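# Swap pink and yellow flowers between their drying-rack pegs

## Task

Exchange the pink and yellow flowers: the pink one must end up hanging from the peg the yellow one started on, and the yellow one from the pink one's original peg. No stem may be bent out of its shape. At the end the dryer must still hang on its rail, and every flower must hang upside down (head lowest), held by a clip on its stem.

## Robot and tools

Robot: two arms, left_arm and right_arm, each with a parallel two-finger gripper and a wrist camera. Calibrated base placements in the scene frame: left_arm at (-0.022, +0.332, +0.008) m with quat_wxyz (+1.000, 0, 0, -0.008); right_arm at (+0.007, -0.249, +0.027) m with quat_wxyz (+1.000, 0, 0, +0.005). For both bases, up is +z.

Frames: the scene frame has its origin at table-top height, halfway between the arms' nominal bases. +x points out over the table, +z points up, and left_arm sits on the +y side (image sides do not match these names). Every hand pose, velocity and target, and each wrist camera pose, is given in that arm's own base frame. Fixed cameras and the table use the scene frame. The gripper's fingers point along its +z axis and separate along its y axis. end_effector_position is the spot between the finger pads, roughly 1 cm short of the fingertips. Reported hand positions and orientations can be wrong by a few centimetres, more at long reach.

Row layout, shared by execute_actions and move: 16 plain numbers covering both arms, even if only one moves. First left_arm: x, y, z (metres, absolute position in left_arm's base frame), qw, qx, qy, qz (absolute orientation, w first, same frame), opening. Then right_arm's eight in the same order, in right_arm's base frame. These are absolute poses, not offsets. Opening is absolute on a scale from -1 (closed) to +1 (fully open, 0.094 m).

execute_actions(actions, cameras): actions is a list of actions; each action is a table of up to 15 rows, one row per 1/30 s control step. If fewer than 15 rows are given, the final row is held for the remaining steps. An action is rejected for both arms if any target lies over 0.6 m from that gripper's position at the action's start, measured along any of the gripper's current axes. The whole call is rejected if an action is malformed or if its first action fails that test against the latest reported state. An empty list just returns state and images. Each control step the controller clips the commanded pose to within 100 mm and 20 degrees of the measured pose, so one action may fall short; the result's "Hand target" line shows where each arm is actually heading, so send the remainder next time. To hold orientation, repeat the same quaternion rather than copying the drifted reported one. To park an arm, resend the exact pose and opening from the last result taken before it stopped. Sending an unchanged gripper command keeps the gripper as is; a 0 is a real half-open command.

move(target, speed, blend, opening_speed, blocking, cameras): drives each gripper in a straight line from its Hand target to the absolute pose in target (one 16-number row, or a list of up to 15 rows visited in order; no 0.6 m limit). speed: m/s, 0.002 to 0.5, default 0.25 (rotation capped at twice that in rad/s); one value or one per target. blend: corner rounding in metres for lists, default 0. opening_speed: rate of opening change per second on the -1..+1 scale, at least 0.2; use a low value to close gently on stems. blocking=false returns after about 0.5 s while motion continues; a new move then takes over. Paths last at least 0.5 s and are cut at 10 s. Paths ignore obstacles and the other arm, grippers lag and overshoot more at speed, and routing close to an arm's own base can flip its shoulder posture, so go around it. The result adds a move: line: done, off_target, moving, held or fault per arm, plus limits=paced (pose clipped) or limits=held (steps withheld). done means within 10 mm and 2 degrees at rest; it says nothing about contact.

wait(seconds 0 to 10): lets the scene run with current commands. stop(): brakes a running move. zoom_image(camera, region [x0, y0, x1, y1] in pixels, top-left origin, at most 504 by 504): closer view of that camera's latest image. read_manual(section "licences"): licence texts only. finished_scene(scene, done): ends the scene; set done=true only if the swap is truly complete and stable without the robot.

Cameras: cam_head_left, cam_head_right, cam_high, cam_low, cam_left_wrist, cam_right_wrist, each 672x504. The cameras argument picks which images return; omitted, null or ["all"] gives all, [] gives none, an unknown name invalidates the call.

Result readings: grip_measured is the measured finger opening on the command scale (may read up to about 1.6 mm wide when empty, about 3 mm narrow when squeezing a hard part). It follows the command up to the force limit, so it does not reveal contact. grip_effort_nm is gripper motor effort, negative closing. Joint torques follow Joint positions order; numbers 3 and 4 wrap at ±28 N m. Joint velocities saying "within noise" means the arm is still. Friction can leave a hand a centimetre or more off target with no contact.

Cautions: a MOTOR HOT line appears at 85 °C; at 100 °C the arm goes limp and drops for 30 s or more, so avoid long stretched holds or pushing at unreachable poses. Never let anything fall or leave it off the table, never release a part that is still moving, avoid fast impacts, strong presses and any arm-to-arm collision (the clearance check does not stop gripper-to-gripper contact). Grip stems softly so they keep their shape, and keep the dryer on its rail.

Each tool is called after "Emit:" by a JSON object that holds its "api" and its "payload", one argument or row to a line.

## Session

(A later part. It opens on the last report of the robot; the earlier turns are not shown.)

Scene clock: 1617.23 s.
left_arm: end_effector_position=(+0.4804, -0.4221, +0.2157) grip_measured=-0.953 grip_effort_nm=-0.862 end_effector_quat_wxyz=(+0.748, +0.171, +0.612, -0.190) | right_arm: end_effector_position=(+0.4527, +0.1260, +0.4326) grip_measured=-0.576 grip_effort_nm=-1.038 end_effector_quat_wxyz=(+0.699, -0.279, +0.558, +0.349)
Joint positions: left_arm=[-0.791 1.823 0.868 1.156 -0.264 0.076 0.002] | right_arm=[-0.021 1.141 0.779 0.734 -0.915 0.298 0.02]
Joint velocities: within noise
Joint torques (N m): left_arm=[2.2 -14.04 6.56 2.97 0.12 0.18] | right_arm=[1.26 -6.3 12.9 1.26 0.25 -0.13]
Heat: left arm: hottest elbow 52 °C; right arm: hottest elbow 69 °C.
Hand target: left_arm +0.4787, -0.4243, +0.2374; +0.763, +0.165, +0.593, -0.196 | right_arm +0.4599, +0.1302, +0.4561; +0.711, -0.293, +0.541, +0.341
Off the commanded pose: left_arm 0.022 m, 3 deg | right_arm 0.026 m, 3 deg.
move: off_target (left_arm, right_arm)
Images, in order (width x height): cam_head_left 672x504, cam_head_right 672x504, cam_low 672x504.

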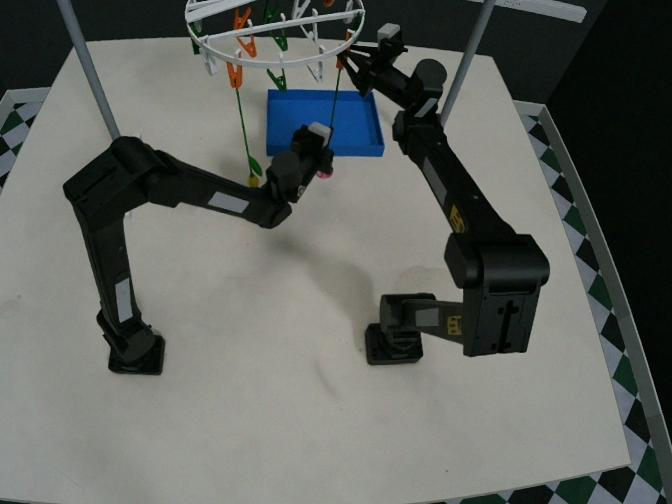

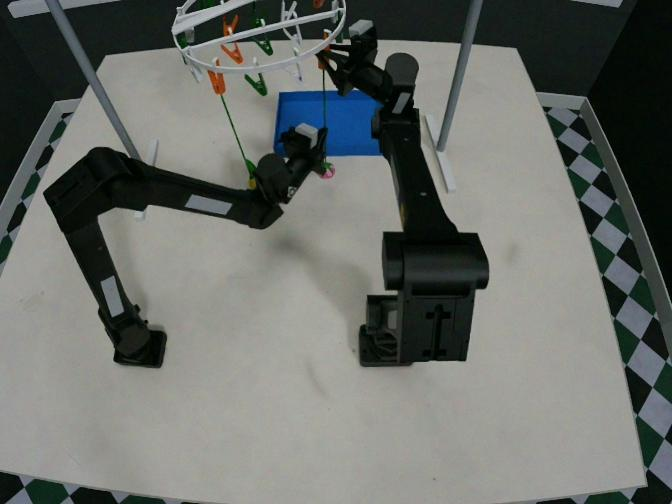

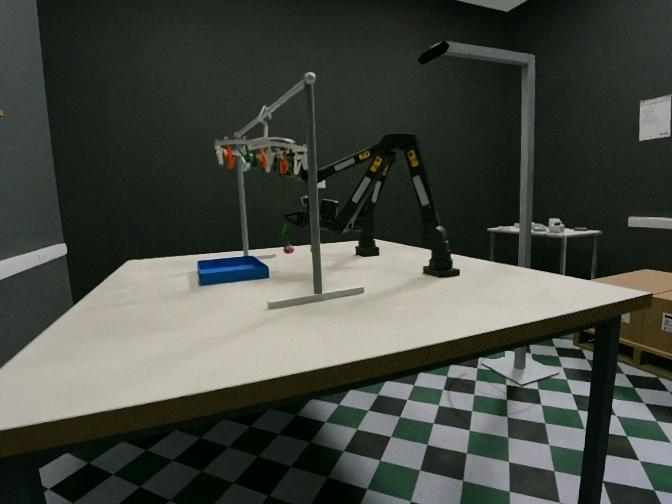

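Emit:
{"api": "execute_actions", "payload": {
  "actions": [],
  "cameras": ["cam_left_wrist","cam_low","cam_high"]
}}

Emit:
{"api": "zoom_image", "payload": {
  "camera": "cam_left_wrist",
  "region": [240, 0, 440, 504]
}}

Emit:
{"api": "zoom_image", "payload": {
  "camera": "cam_high",
  "region": [300, 195, 340, 270]
}}

Emit:
{"api": "zoom_image", "payload": {
  "camera": "cam_low",
  "region": [260, 145, 310, 255]
}}

Scene clock: 1627.60 s.
left_arm: end_effector_position=(+0.4804, -0.4221, +0.2157) grip_measured=-0.958 grip_effort_nm=-0.935 end_effector_quat_wxyz=(+0.748, +0.171, +0.612, -0.190) | right_arm: end_effector_position=(+0.4527, +0.1260, +0.4326) grip_measured=-0.576 grip_effort_nm=-1.028 end_effector_quat_wxyz=(+0.699, -0.279, +0.558, +0.349)
Joint positions: left_arm=[-0.791 1.823 0.868 1.156 -0.264 0.077 0.002] | right_arm=[-0.021 1.141 0.779 0.734 -0.915 0.298 0.02]
Joint velocities: left_arm=[0.005 -0.015 -0.002 -0.002 -0.051 -0.051 -0.004] | right_arm=[within noise]
Joint torques (N m): left_arm=[2.32 -13.98 6.56 2.99 0.12 0.18] | right_arm=[1.26 -6.12 12.93 1.24 0.23 -0.13]
Heat: left arm: hottest elbow 52 °C; right arm: hottest elbow 69 °C.
Hand target: left_arm +0.4787, -0.4243, +0.2374; +0.763, +0.165, +0.593, -0.196 | right_arm +0.4599, +0.1302, +0.4561; +0.711, -0.293, +0.541, +0.341
Tool commands: left_gripper/opening=-0.96 right_gripper/opening=-0.72
Off the commanded pose: left_arm 0.022 m, 3 deg | right_arm 0.026 m, 3 deg.
camera_calibration:
cam_left_wrist: T_world_to_cam=[[-0.486731, -0.872808, -0.0360525, -0.126963], [-0.191572, 0.146917, -0.97042, 0.402076], [0.852287, -0.465426, -0.238715, -0.463921], [0, 0, 0, 1]] pos_world=[0.410624, -0.385807, 0.27486]
Images, in order (width x height): cam_high 672x504, cam_low 672x504, cam_left_wrist 672x504.

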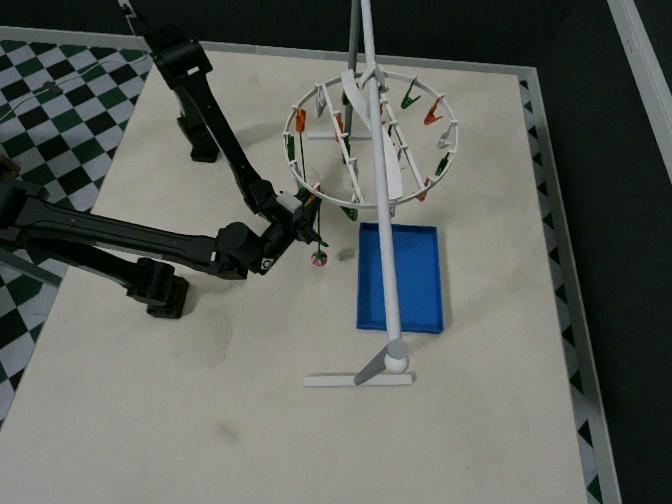

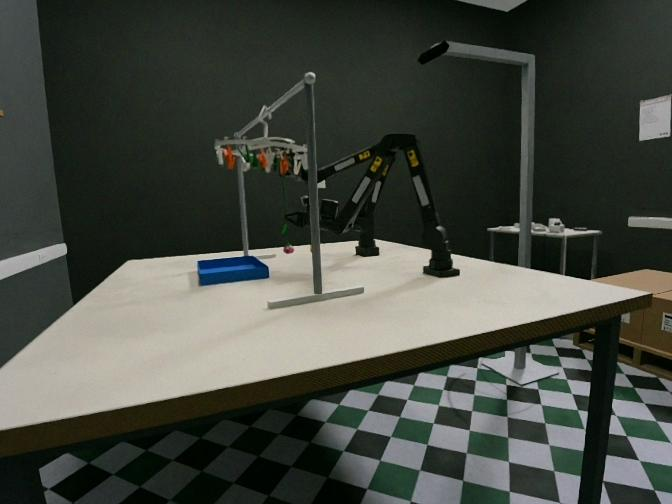

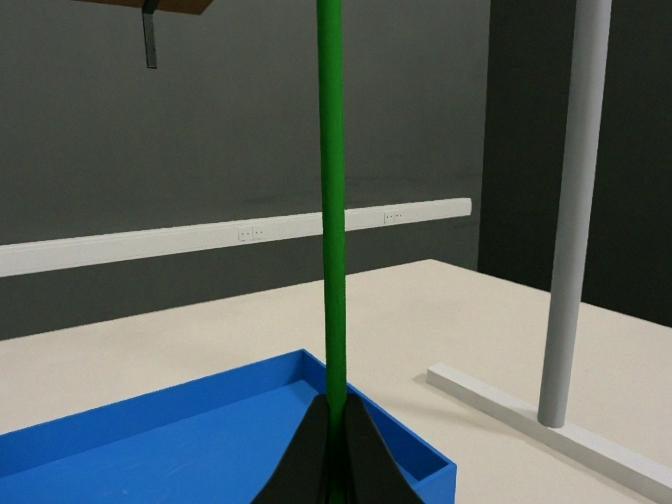

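Scaled by 1.000.

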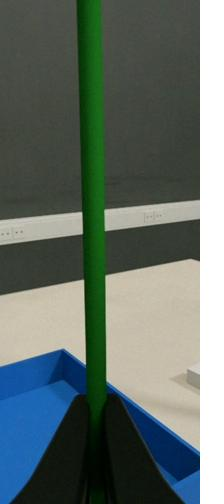

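Scaled by 6.720 from the camera's 672x504 image, which has a finer 960x720 frame.

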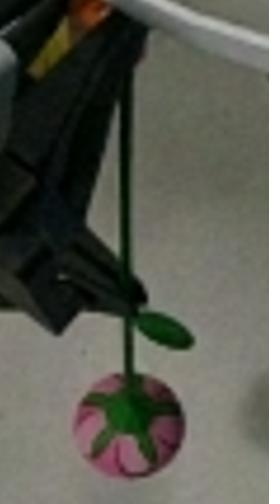

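Scaled by 4.582 from the camera's 672x504 image, which has a finer 960x720 frame.

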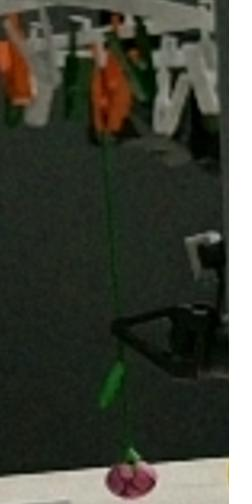

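Emit:
{"api": "move", "payload": {
  "target": [0.479, -0.4245, 0.2305, 0.7632, 0.1655, 0.593, -0.1959, -0.96, 0.4615, 0.1305, 0.4565, 0.7108, -0.2929, 0.5418, 0.3407, -0.72],
  "speed": 0.05,
  "cameras": ["cam_head_left","cam_head_right","cam_low"]
}}

Emit:
{"api": "zoom_image", "payload": {
  "camera": "cam_head_right",
  "region": [310, 45, 345, 80]
}}

Emit:
{"api": "zoom_image", "payload": {
  "camera": "cam_head_left",
  "region": [325, 45, 360, 80]
}}

Emit:
{"api": "zoom_image", "payload": {
  "camera": "cam_low",
  "region": [276, 156, 294, 178]
}}

Scene clock: 1637.93 s.
left_arm: end_effector_position=(+0.4798, -0.4216, +0.2192) grip_measured=-0.956 grip_effort_nm=-0.906 end_effector_quat_wxyz=(+0.752, +0.168, +0.607, -0.192) | right_arm: end_effector_position=(+0.4532, +0.1260, +0.4356) grip_measured=-0.576 grip_effort_nm=-1.028 end_effector_quat_wxyz=(+0.701, -0.280, +0.556, +0.348)
Joint positions: left_arm=[-0.791 1.823 0.868 1.171 -0.264 0.077 0.002] | right_arm=[-0.021 1.141 0.785 0.734 -0.914 0.298 0.02]
Joint velocities: within noise
Joint torques (N m): left_arm=[2.26 -12.81 6.41 3.04 0.13 0.18] | right_arm=[1.32 -6.18 12.53 1.26 0.24 -0.13]
Heat: left arm: hottest elbow 52 °C; right arm: hottest elbow 70 °C.
Hand target: left_arm +0.4788, -0.4244, +0.2305; +0.763, +0.166, +0.593, -0.196 | right_arm +0.4602, +0.1302, +0.4561; +0.711, -0.293, +0.541, +0.341
Off the commanded pose: left_arm 0.012 m, 2 deg | right_arm 0.023 m, 3 deg.
move: off_target (left_arm, right_arm)
Images, in order (width x height): cam_head_left 672x504, cam_head_right 672x504, cam_low 672x504.

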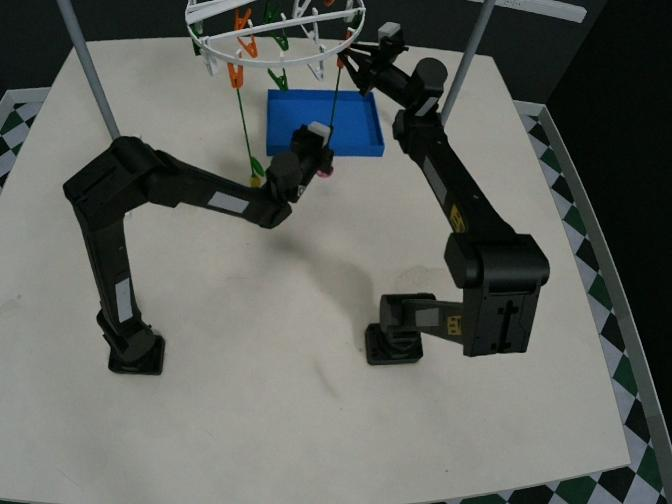

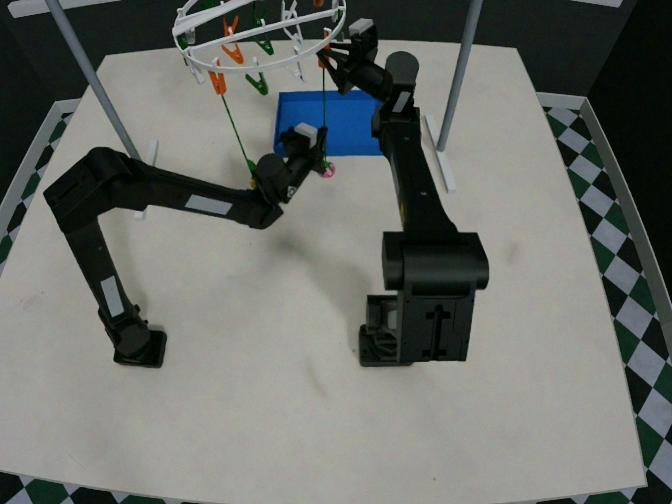

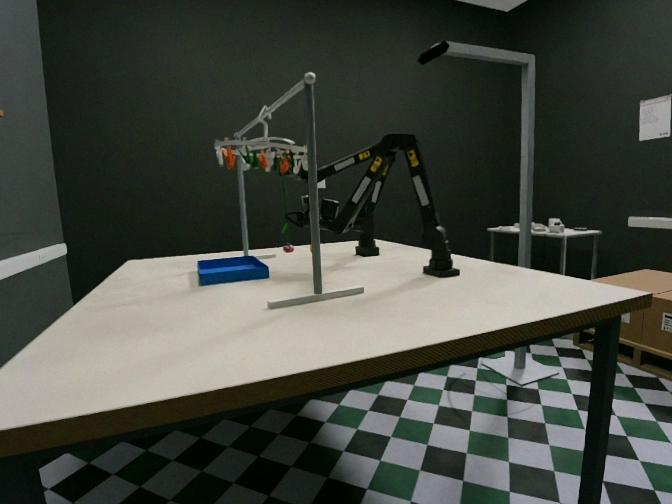

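Scaled by 14.400 from the camera's 672x504 image, which has a finer 960x720 frame.

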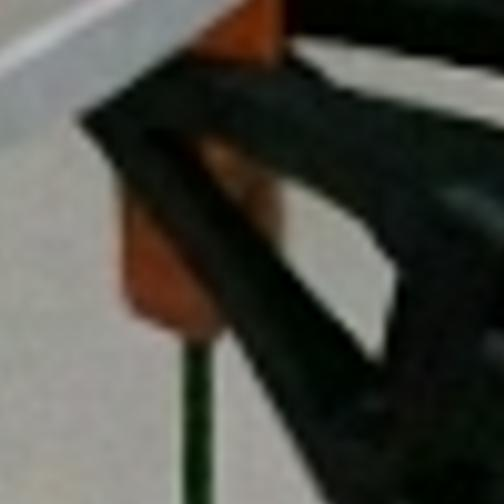

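Scaled by 14.400 from the camera's 672x504 image, which has a finer 960x720 frame.

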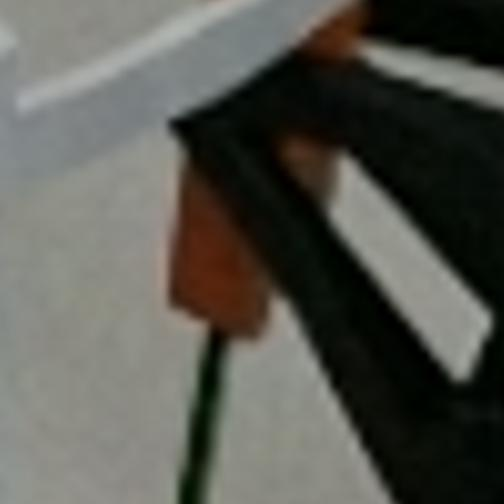

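Scaled by 22.909 from the camera's 672x504 image, which has a finer 960x720 frame.

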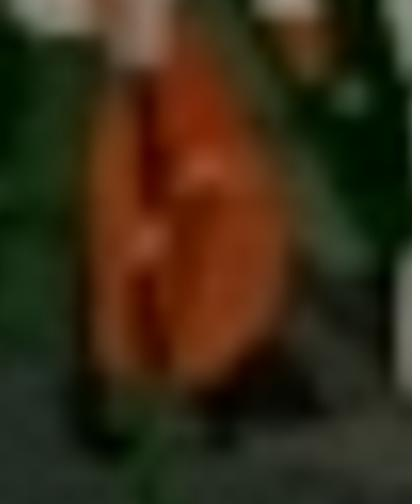

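Emit:
{"api": "zoom_image", "payload": {
  "camera": "cam_low",
  "region": [274, 164, 298, 188]
}}

Emit:
{"api": "zoom_image", "payload": {
  "camera": "cam_low",
  "region": [270, 150, 300, 222]
}}

Scaled by 21.000 from the camera's 672x504 image, which has a finer 960x720 frame.

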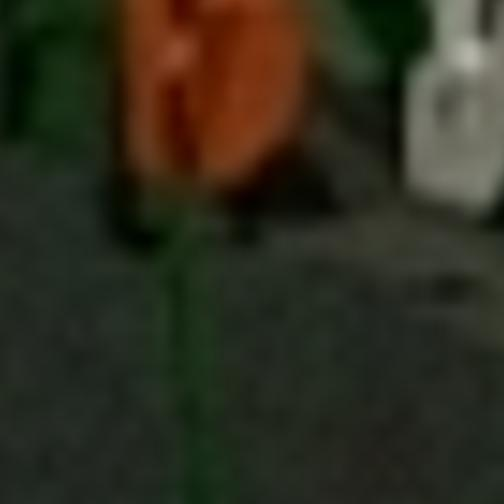

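Scaled by 7.000 from the camera's 672x504 image, which has a finer 960x720 frame.

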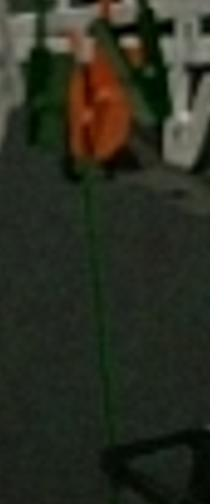

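Emit:
{"api": "move", "payload": {
  "target": [0.479, -0.4245, 0.2155, 0.7632, 0.1655, 0.593, -0.1959, -0.96, 0.4615, 0.1305, 0.4565, 0.7108, -0.2929, 0.5418, 0.3407, -0.72],
  "speed": 0.05,
  "cameras": ["cam_head_left","cam_head_right","cam_low"]
}}

Emit:
{"api": "zoom_image", "payload": {
  "camera": "cam_low",
  "region": [274, 164, 298, 188]
}}

Emit:
{"api": "zoom_image", "payload": {
  "camera": "cam_head_right",
  "region": [310, 45, 345, 80]
}}

Emit:
{"api": "zoom_image", "payload": {
  "camera": "cam_head_left",
  "region": [325, 45, 360, 80]
}}

Scene clock: 1666.33 s.
left_arm: end_effector_position=(+0.4792, -0.4210, +0.2185) grip_measured=-0.953 grip_effort_nm=-0.852 end_effector_quat_wxyz=(+0.760, +0.163, +0.598, -0.196) | right_arm: end_effector_position=(+0.4536, +0.1259, +0.4361) grip_measured=-0.576 grip_effort_nm=-1.038 end_effector_quat_wxyz=(+0.701, -0.280, +0.556, +0.348)
Joint positions: left_arm=[-0.791 1.842 0.868 1.218 -0.264 0.078 0.002] | right_arm=[-0.021 1.142 0.786 0.734 -0.914 0.298 0.02]
Joint velocities: within noise
Joint torques (N m): left_arm=[2.26 -11.52 6.04 2.86 0.14 0.17] | right_arm=[1.32 -6.36 12.46 1.31 0.21 -0.12]
Heat: left arm: hottest elbow 51 °C; right arm: hottest elbow 70 °C.
Hand target: left_arm +0.4788, -0.4245, +0.2154; +0.763, +0.166, +0.593, -0.196 | right_arm +0.4603, +0.1303, +0.4560; +0.711, -0.293, +0.542, +0.341
Off the commanded pose: left_arm 0.005 m, 1 deg | right_arm 0.022 m, 3 deg.
move: off_target (right_arm)
Images, in order (width x height): cam_head_left 672x504, cam_head_right 672x504, cam_low 672x504.

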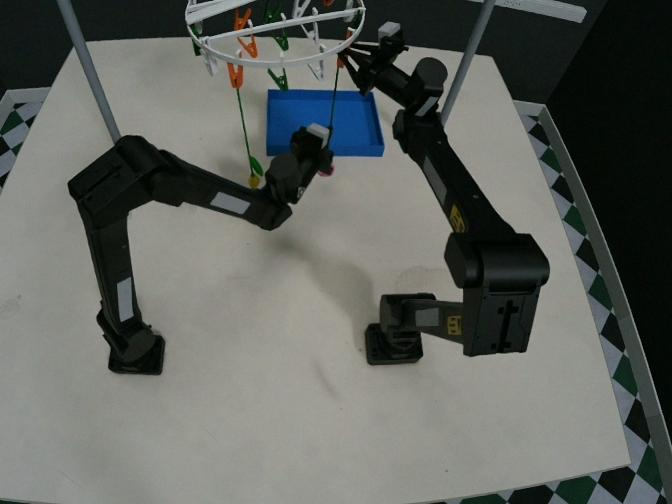

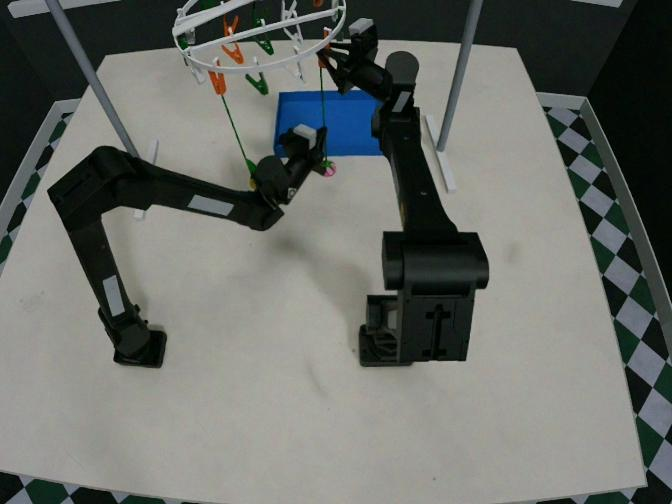

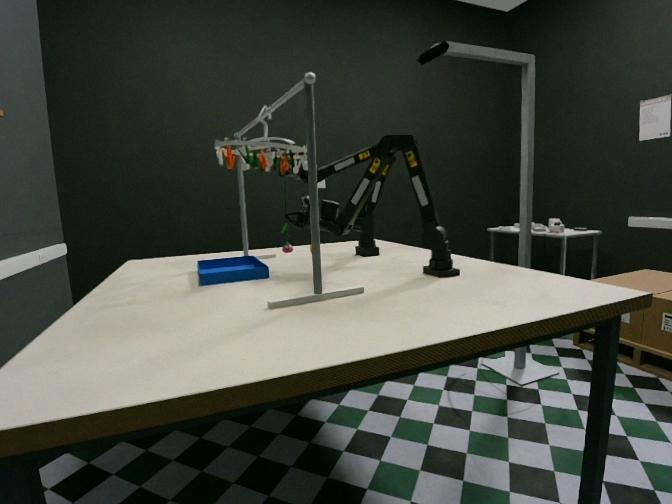

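Scaled by 21.000 from the camera's 672x504 image, which has a finer 960x720 frame.

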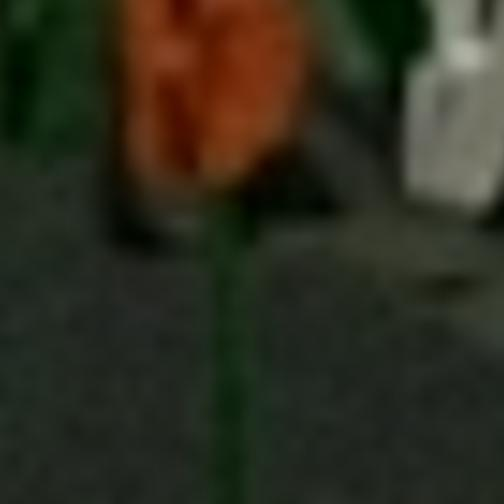

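Scaled by 14.400 from the camera's 672x504 image, which has a finer 960x720 frame.

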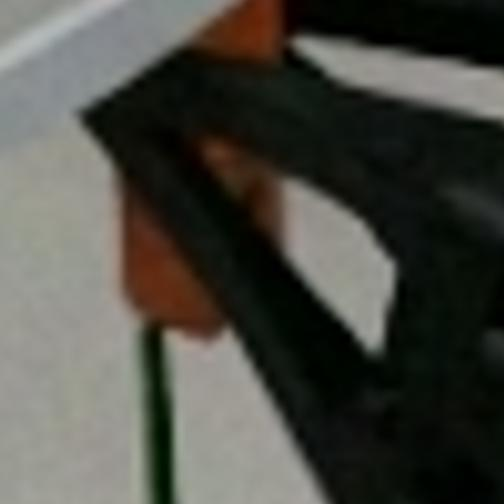

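Scaled by 14.400 from the camera's 672x504 image, which has a finer 960x720 frame.

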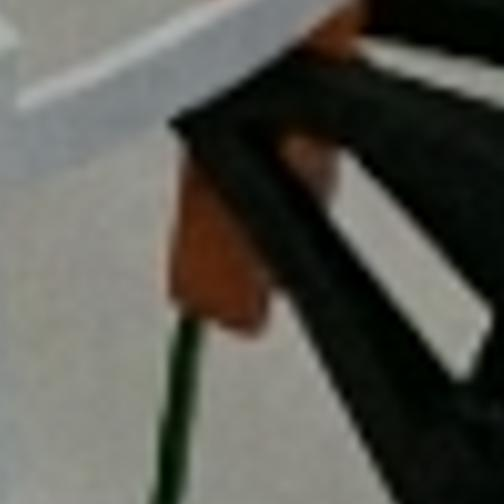

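Emit:
{"api": "move", "payload": {
  "target": [0.479, -0.4245, 0.2085, 0.7501, 0.1701, 0.6094, -0.1925, -0.96, 0.4615, 0.1305, 0.4565, 0.7108, -0.2929, 0.5418, 0.3407, -0.72],
  "speed": 0.05,
  "cameras": ["cam_head_left","cam_head_right","cam_low"]
}}

Emit:
{"api": "zoom_image", "payload": {
  "camera": "cam_low",
  "region": [274, 164, 298, 188]
}}

Emit:
{"api": "zoom_image", "payload": {
  "camera": "cam_head_right",
  "region": [310, 45, 345, 80]
}}

Emit:
{"api": "zoom_image", "payload": {
  "camera": "cam_head_left",
  "region": [325, 45, 360, 80]
}}

Scene clock: 1682.33 s.
left_arm: end_effector_position=(+0.4800, -0.4218, +0.2136) grip_measured=-0.960 grip_effort_nm=-0.960 end_effector_quat_wxyz=(+0.754, +0.167, +0.605, -0.193) | right_arm: end_effector_position=(+0.4536, +0.1259, +0.4361) grip_measured=-0.576 grip_effort_nm=-1.028 end_effector_quat_wxyz=(+0.701, -0.280, +0.556, +0.348)
Joint positions: left_arm=[-0.791 1.842 0.868 1.197 -0.264 0.078 0.002] | right_arm=[-0.021 1.142 0.786 0.733 -0.914 0.298 0.02]
Joint velocities: within noise
Joint torques (N m): left_arm=[2.2 -12.4 5.6 1.59 0.01 0.04] | right_arm=[1.32 -6.3 12.49 1.26 0.23 -0.11]
Heat: left arm: hottest elbow 51 °C; right arm: hottest elbow 68 °C.
Hand target: left_arm +0.4789, -0.4245, +0.2084; +0.750, +0.170, +0.609, -0.192 | right_arm +0.4603, +0.1303, +0.4561; +0.711, -0.293, +0.541, +0.341
Off the commanded pose: left_arm 0.006 m, 1 deg | right_arm 0.022 m, 3 deg.
move: off_target (right_arm)
Images, in order (width x height): cam_head_left 672x504, cam_head_right 672x504, cam_low 672x504.

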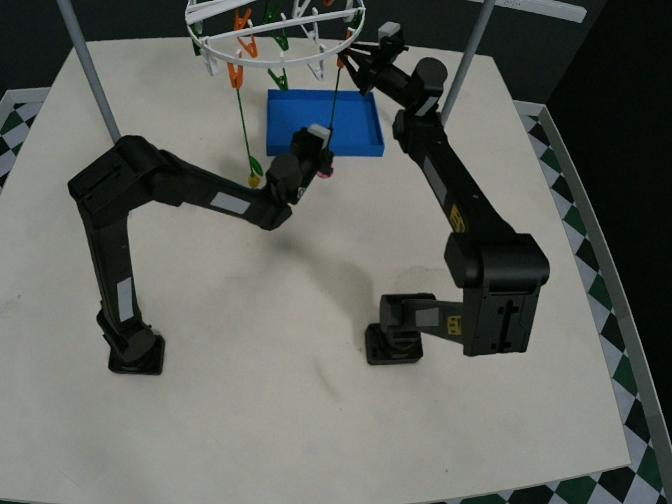

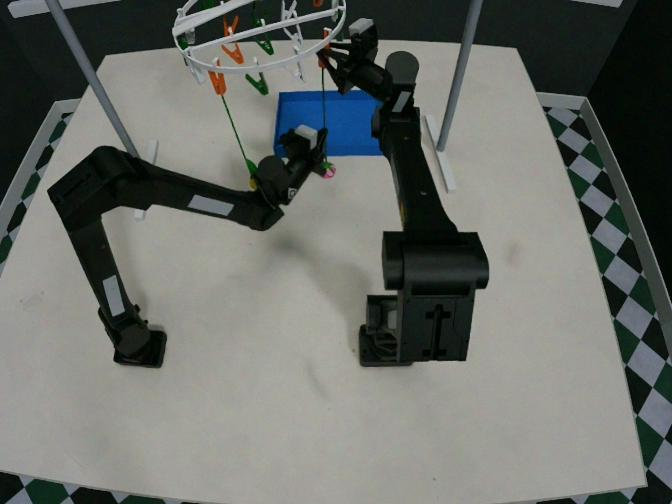

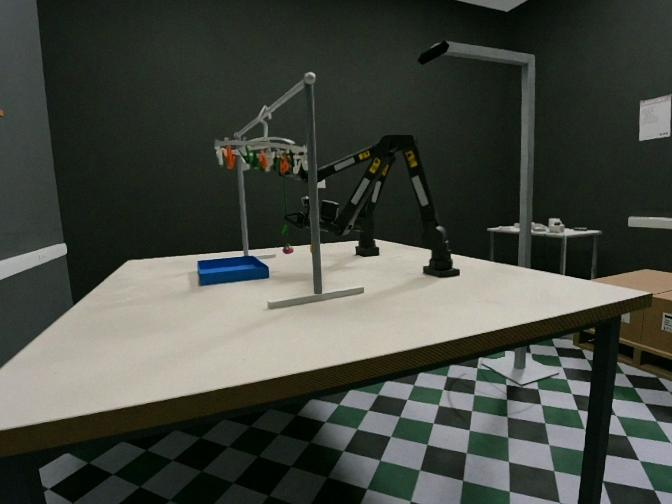

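Scaled by 21.000 from the camera's 672x504 image, which has a finer 960x720 frame.

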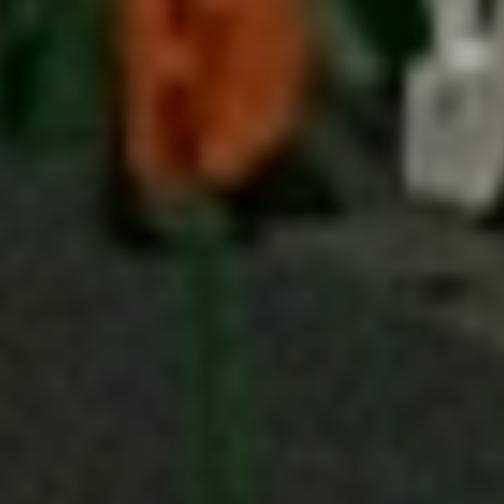

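Scaled by 14.400 from the camera's 672x504 image, which has a finer 960x720 frame.

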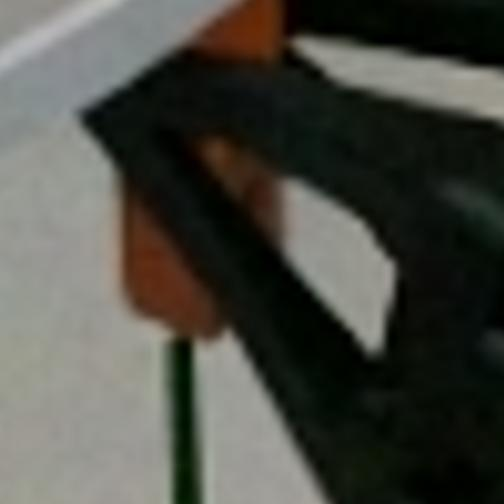

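Scaled by 14.400 from the camera's 672x504 image, which has a finer 960x720 frame.

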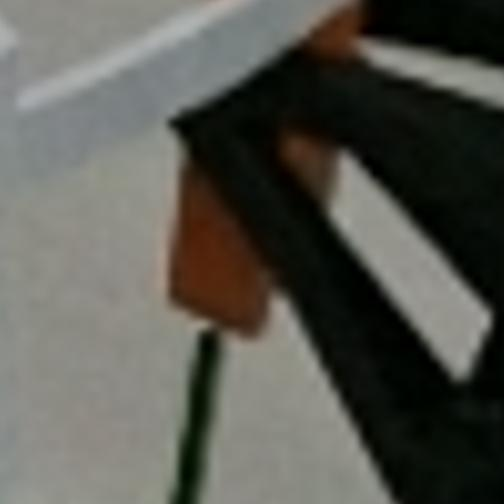

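Emit:
{"api": "move", "payload": {
  "target": [0.479, -0.4245, 0.2085, 0.7474, 0.1745, 0.6131, -0.1879, -0.96, 0.4615, 0.1305, 0.4565, 0.7108, -0.2929, 0.5418, 0.3407, -0.72],
  "speed": 0.05,
  "cameras": ["cam_head_left","cam_head_right","cam_low"]
}}

Emit:
{"api": "zoom_image", "payload": {
  "camera": "cam_low",
  "region": [274, 164, 298, 188]
}}

Emit:
{"api": "zoom_image", "payload": {
  "camera": "cam_head_right",
  "region": [310, 45, 345, 80]
}}

Emit:
{"api": "zoom_image", "payload": {
  "camera": "cam_head_left",
  "region": [325, 45, 360, 80]
}}

Scene clock: 1709.77 s.
left_arm: end_effector_position=(+0.4807, -0.4225, +0.2090) grip_measured=-0.960 grip_effort_nm=-0.965 end_effector_quat_wxyz=(+0.749, +0.171, +0.611, -0.190) | right_arm: end_effector_position=(+0.4536, +0.1259, +0.4361) grip_measured=-0.576 grip_effort_nm=-1.038 end_effector_quat_wxyz=(+0.701, -0.280, +0.556, +0.348)
Joint positions: left_arm=[-0.791 1.842 0.868 1.177 -0.264 0.078 0.002] | right_arm=[-0.021 1.142 0.786 0.733 -0.914 0.298 0.02]
Joint velocities: left_arm=[-0.005 -0.015 -0.012 -0.002 -0.022 0.022 -0.004] | right_arm=[within noise]
Joint torques (N m): left_arm=[2.26 -13.04 5.56 1.47 -0.02 0.11] | right_arm=[1.49 -6.3 12.48 1.25 0.21 -0.12]
Heat: left arm: hottest elbow 50 °C; right arm: hottest elbow 66 °C.
Hand target: left_arm +0.4789, -0.4245, +0.2084; +0.747, +0.175, +0.613, -0.188 | right_arm +0.4602, +0.1303, +0.4561; +0.711, -0.293, +0.541, +0.341
Off the commanded pose: left_arm 0.003 m, 1 deg | right_arm 0.022 m, 3 deg.
move: off_target (right_arm)
Images, in order (width x height): cam_head_left 672x504, cam_head_right 672x504, cam_low 672x504.

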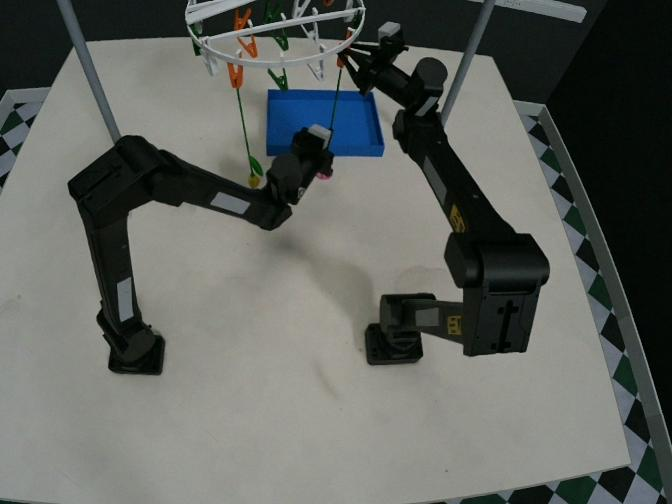

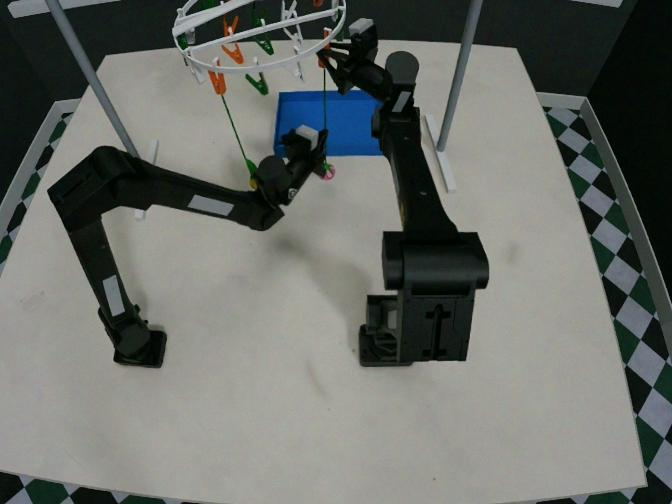

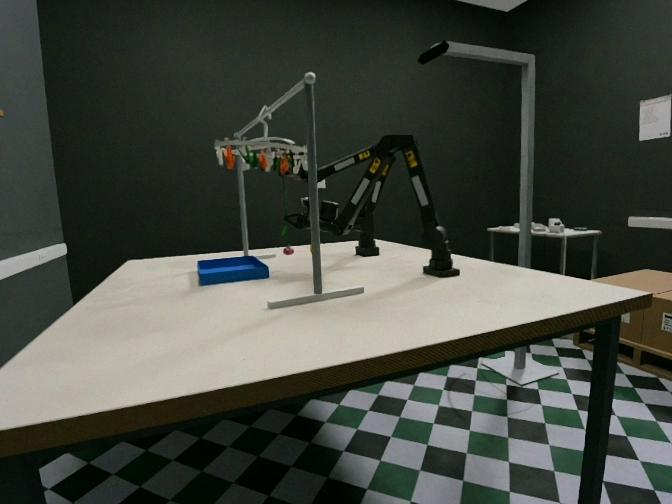

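Scaled by 21.000 from the camera's 672x504 image, which has a finer 960x720 frame.

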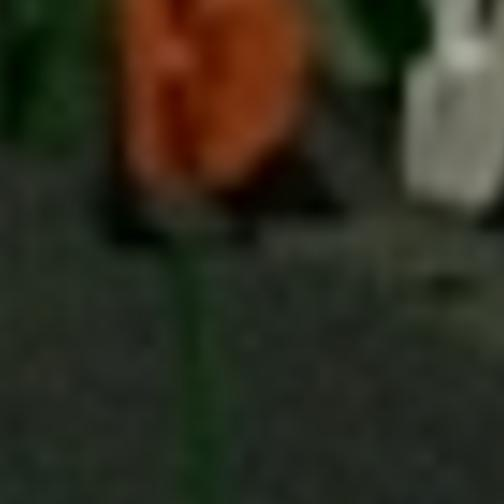

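Scaled by 14.400 from the camera's 672x504 image, which has a finer 960x720 frame.

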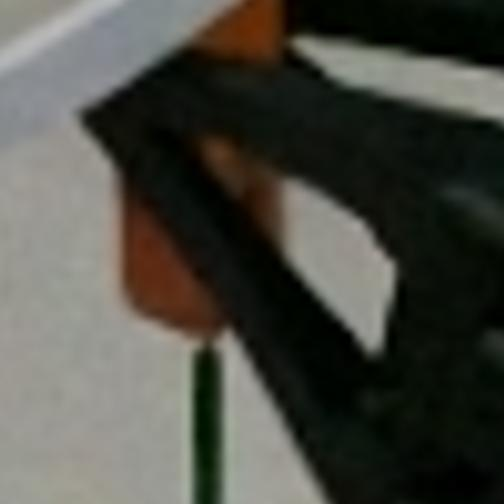

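Scaled by 14.400 from the camera's 672x504 image, which has a finer 960x720 frame.

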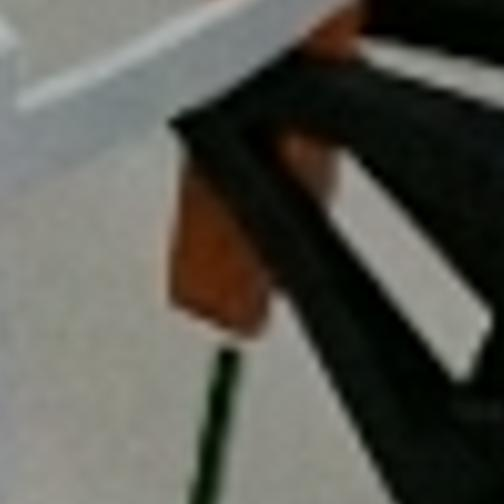

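Emit:
{"api": "zoom_image", "payload": {
  "camera": "cam_low",
  "region": [276, 168, 290, 188]
}}

Emit:
{"api": "zoom_image", "payload": {
  "camera": "cam_low",
  "region": [272, 150, 302, 225]
}}

Scaled by 25.200 from the camera's 672x504 image, which has a finer 960x720 frame.

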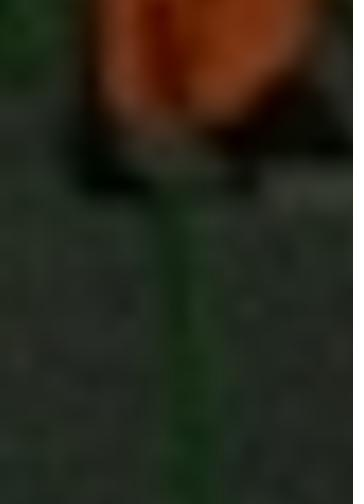

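Scaled by 6.720 from the camera's 672x504 image, which has a finer 960x720 frame.

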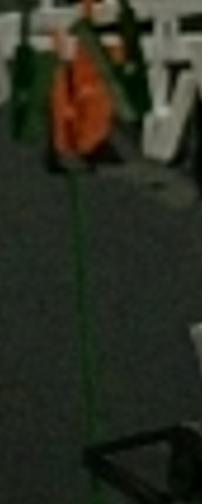

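Emit:
{"api": "execute_actions", "payload": {
  "actions": [],
  "cameras": ["cam_head_left","cam_head_right","cam_low","cam_left_wrist"]
}}

Emit:
{"api": "zoom_image", "payload": {
  "camera": "cam_low",
  "region": [274, 164, 298, 188]
}}

Emit:
{"api": "zoom_image", "payload": {
  "camera": "cam_head_right",
  "region": [300, 45, 350, 120]
}}

Emit:
{"api": "zoom_image", "payload": {
  "camera": "cam_head_left",
  "region": [315, 55, 355, 130]
}}

Scene clock: 1727.50 s.
left_arm: end_effector_position=(+0.4807, -0.4225, +0.2090) grip_measured=-0.955 grip_effort_nm=-0.872 end_effector_quat_wxyz=(+0.749, +0.171, +0.611, -0.190) | right_arm: end_effector_position=(+0.4536, +0.1259, +0.4361) grip_measured=-0.576 grip_effort_nm=-1.038 end_effector_quat_wxyz=(+0.701, -0.280, +0.556, +0.348)
Joint positions: left_arm=[-0.791 1.842 0.868 1.177 -0.264 0.078 0.002] | right_arm=[-0.021 1.142 0.786 0.733 -0.914 0.298 0.02]
Joint velocities: left_arm=[-0.005 -0.024 0.022 -0.017 -0.007 -0.081 -0.004] | right_arm=[within noise]
Joint torques (N m): left_arm=[2.2 -13.04 5.56 1.62 -0.01 0.11] | right_arm=[1.38 -6.24 12.48 1.25 0.2 -0.13]
Heat: left arm: hottest elbow 50 °C; right arm: hottest elbow 66 °C.
Hand target: left_arm +0.4789, -0.4245, +0.2085; +0.747, +0.175, +0.613, -0.188 | right_arm +0.4602, +0.1303, +0.4561; +0.711, -0.293, +0.541, +0.341
Tool commands: left_gripper/opening=-0.96 right_gripper/opening=-0.72
Off the commanded pose: left_arm 0.003 m, 1 deg | right_arm 0.022 m, 3 deg.
camera_calibration:
cam_left_wrist: T_world_to_cam=[[-0.486459, -0.872939, -0.0365381, -0.12744], [-0.189499, 0.146241, -0.970929, 0.394496], [0.852905, -0.465393, -0.236562, -0.466764], [0, 0, 0, 1]] pos_world=[0.410868, -0.386168, 0.267952]
Images, in order (width x height): cam_head_left 672x504, cam_head_right 672x504, cam_low 672x504, cam_left_wrist 672x504.

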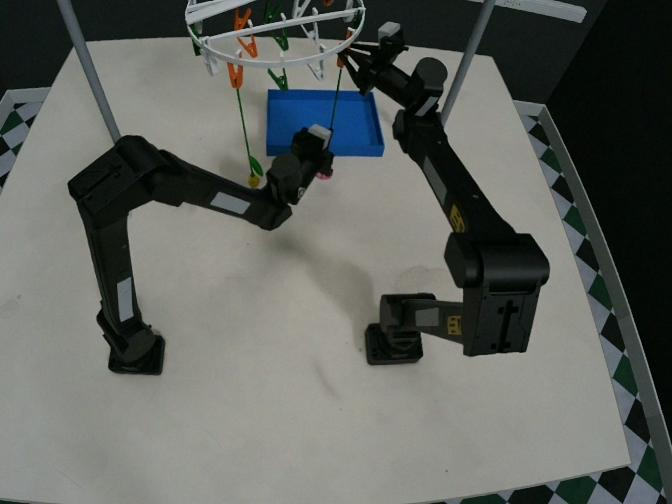

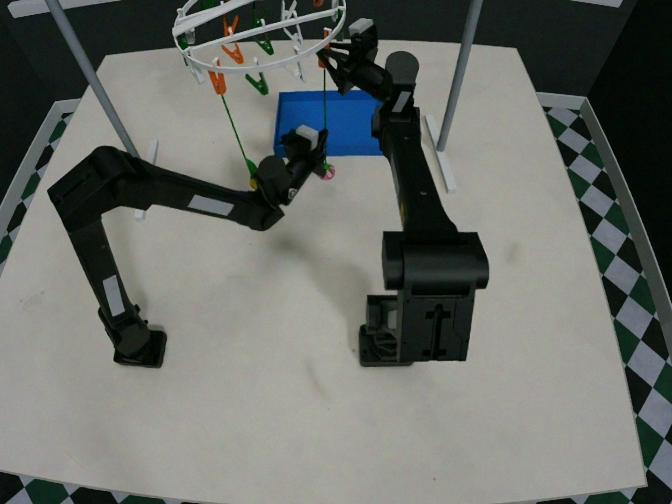

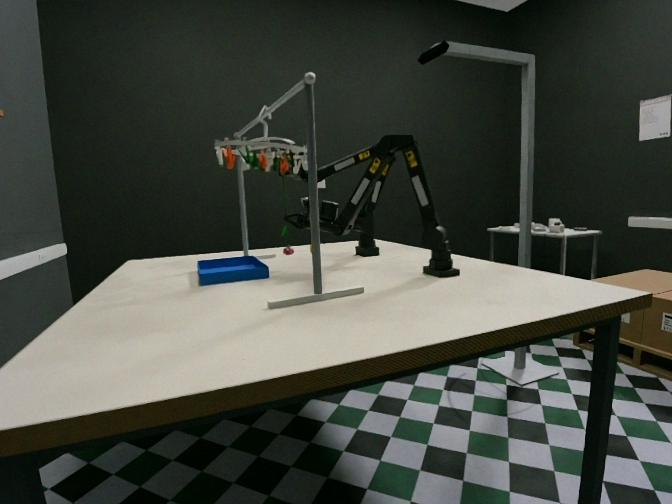

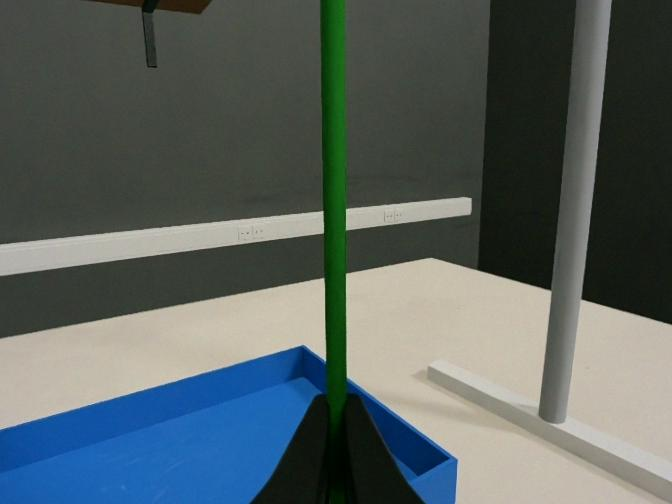

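Scaled by 21.000 from the camera's 672x504 image, which has a finer 960x720 frame.

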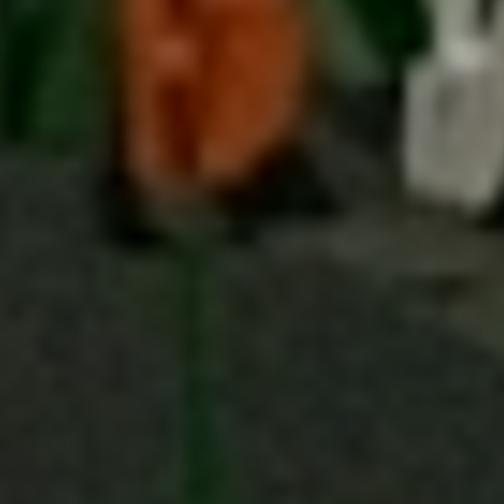

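Scaled by 6.720 from the camera's 672x504 image, which has a finer 960x720 frame.

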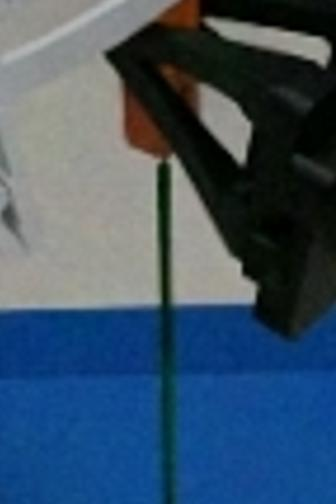

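Scaled by 6.720 from the camera's 672x504 image, which has a finer 960x720 frame.

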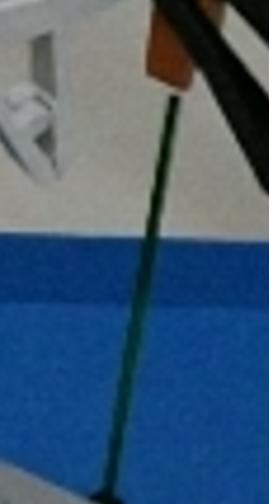

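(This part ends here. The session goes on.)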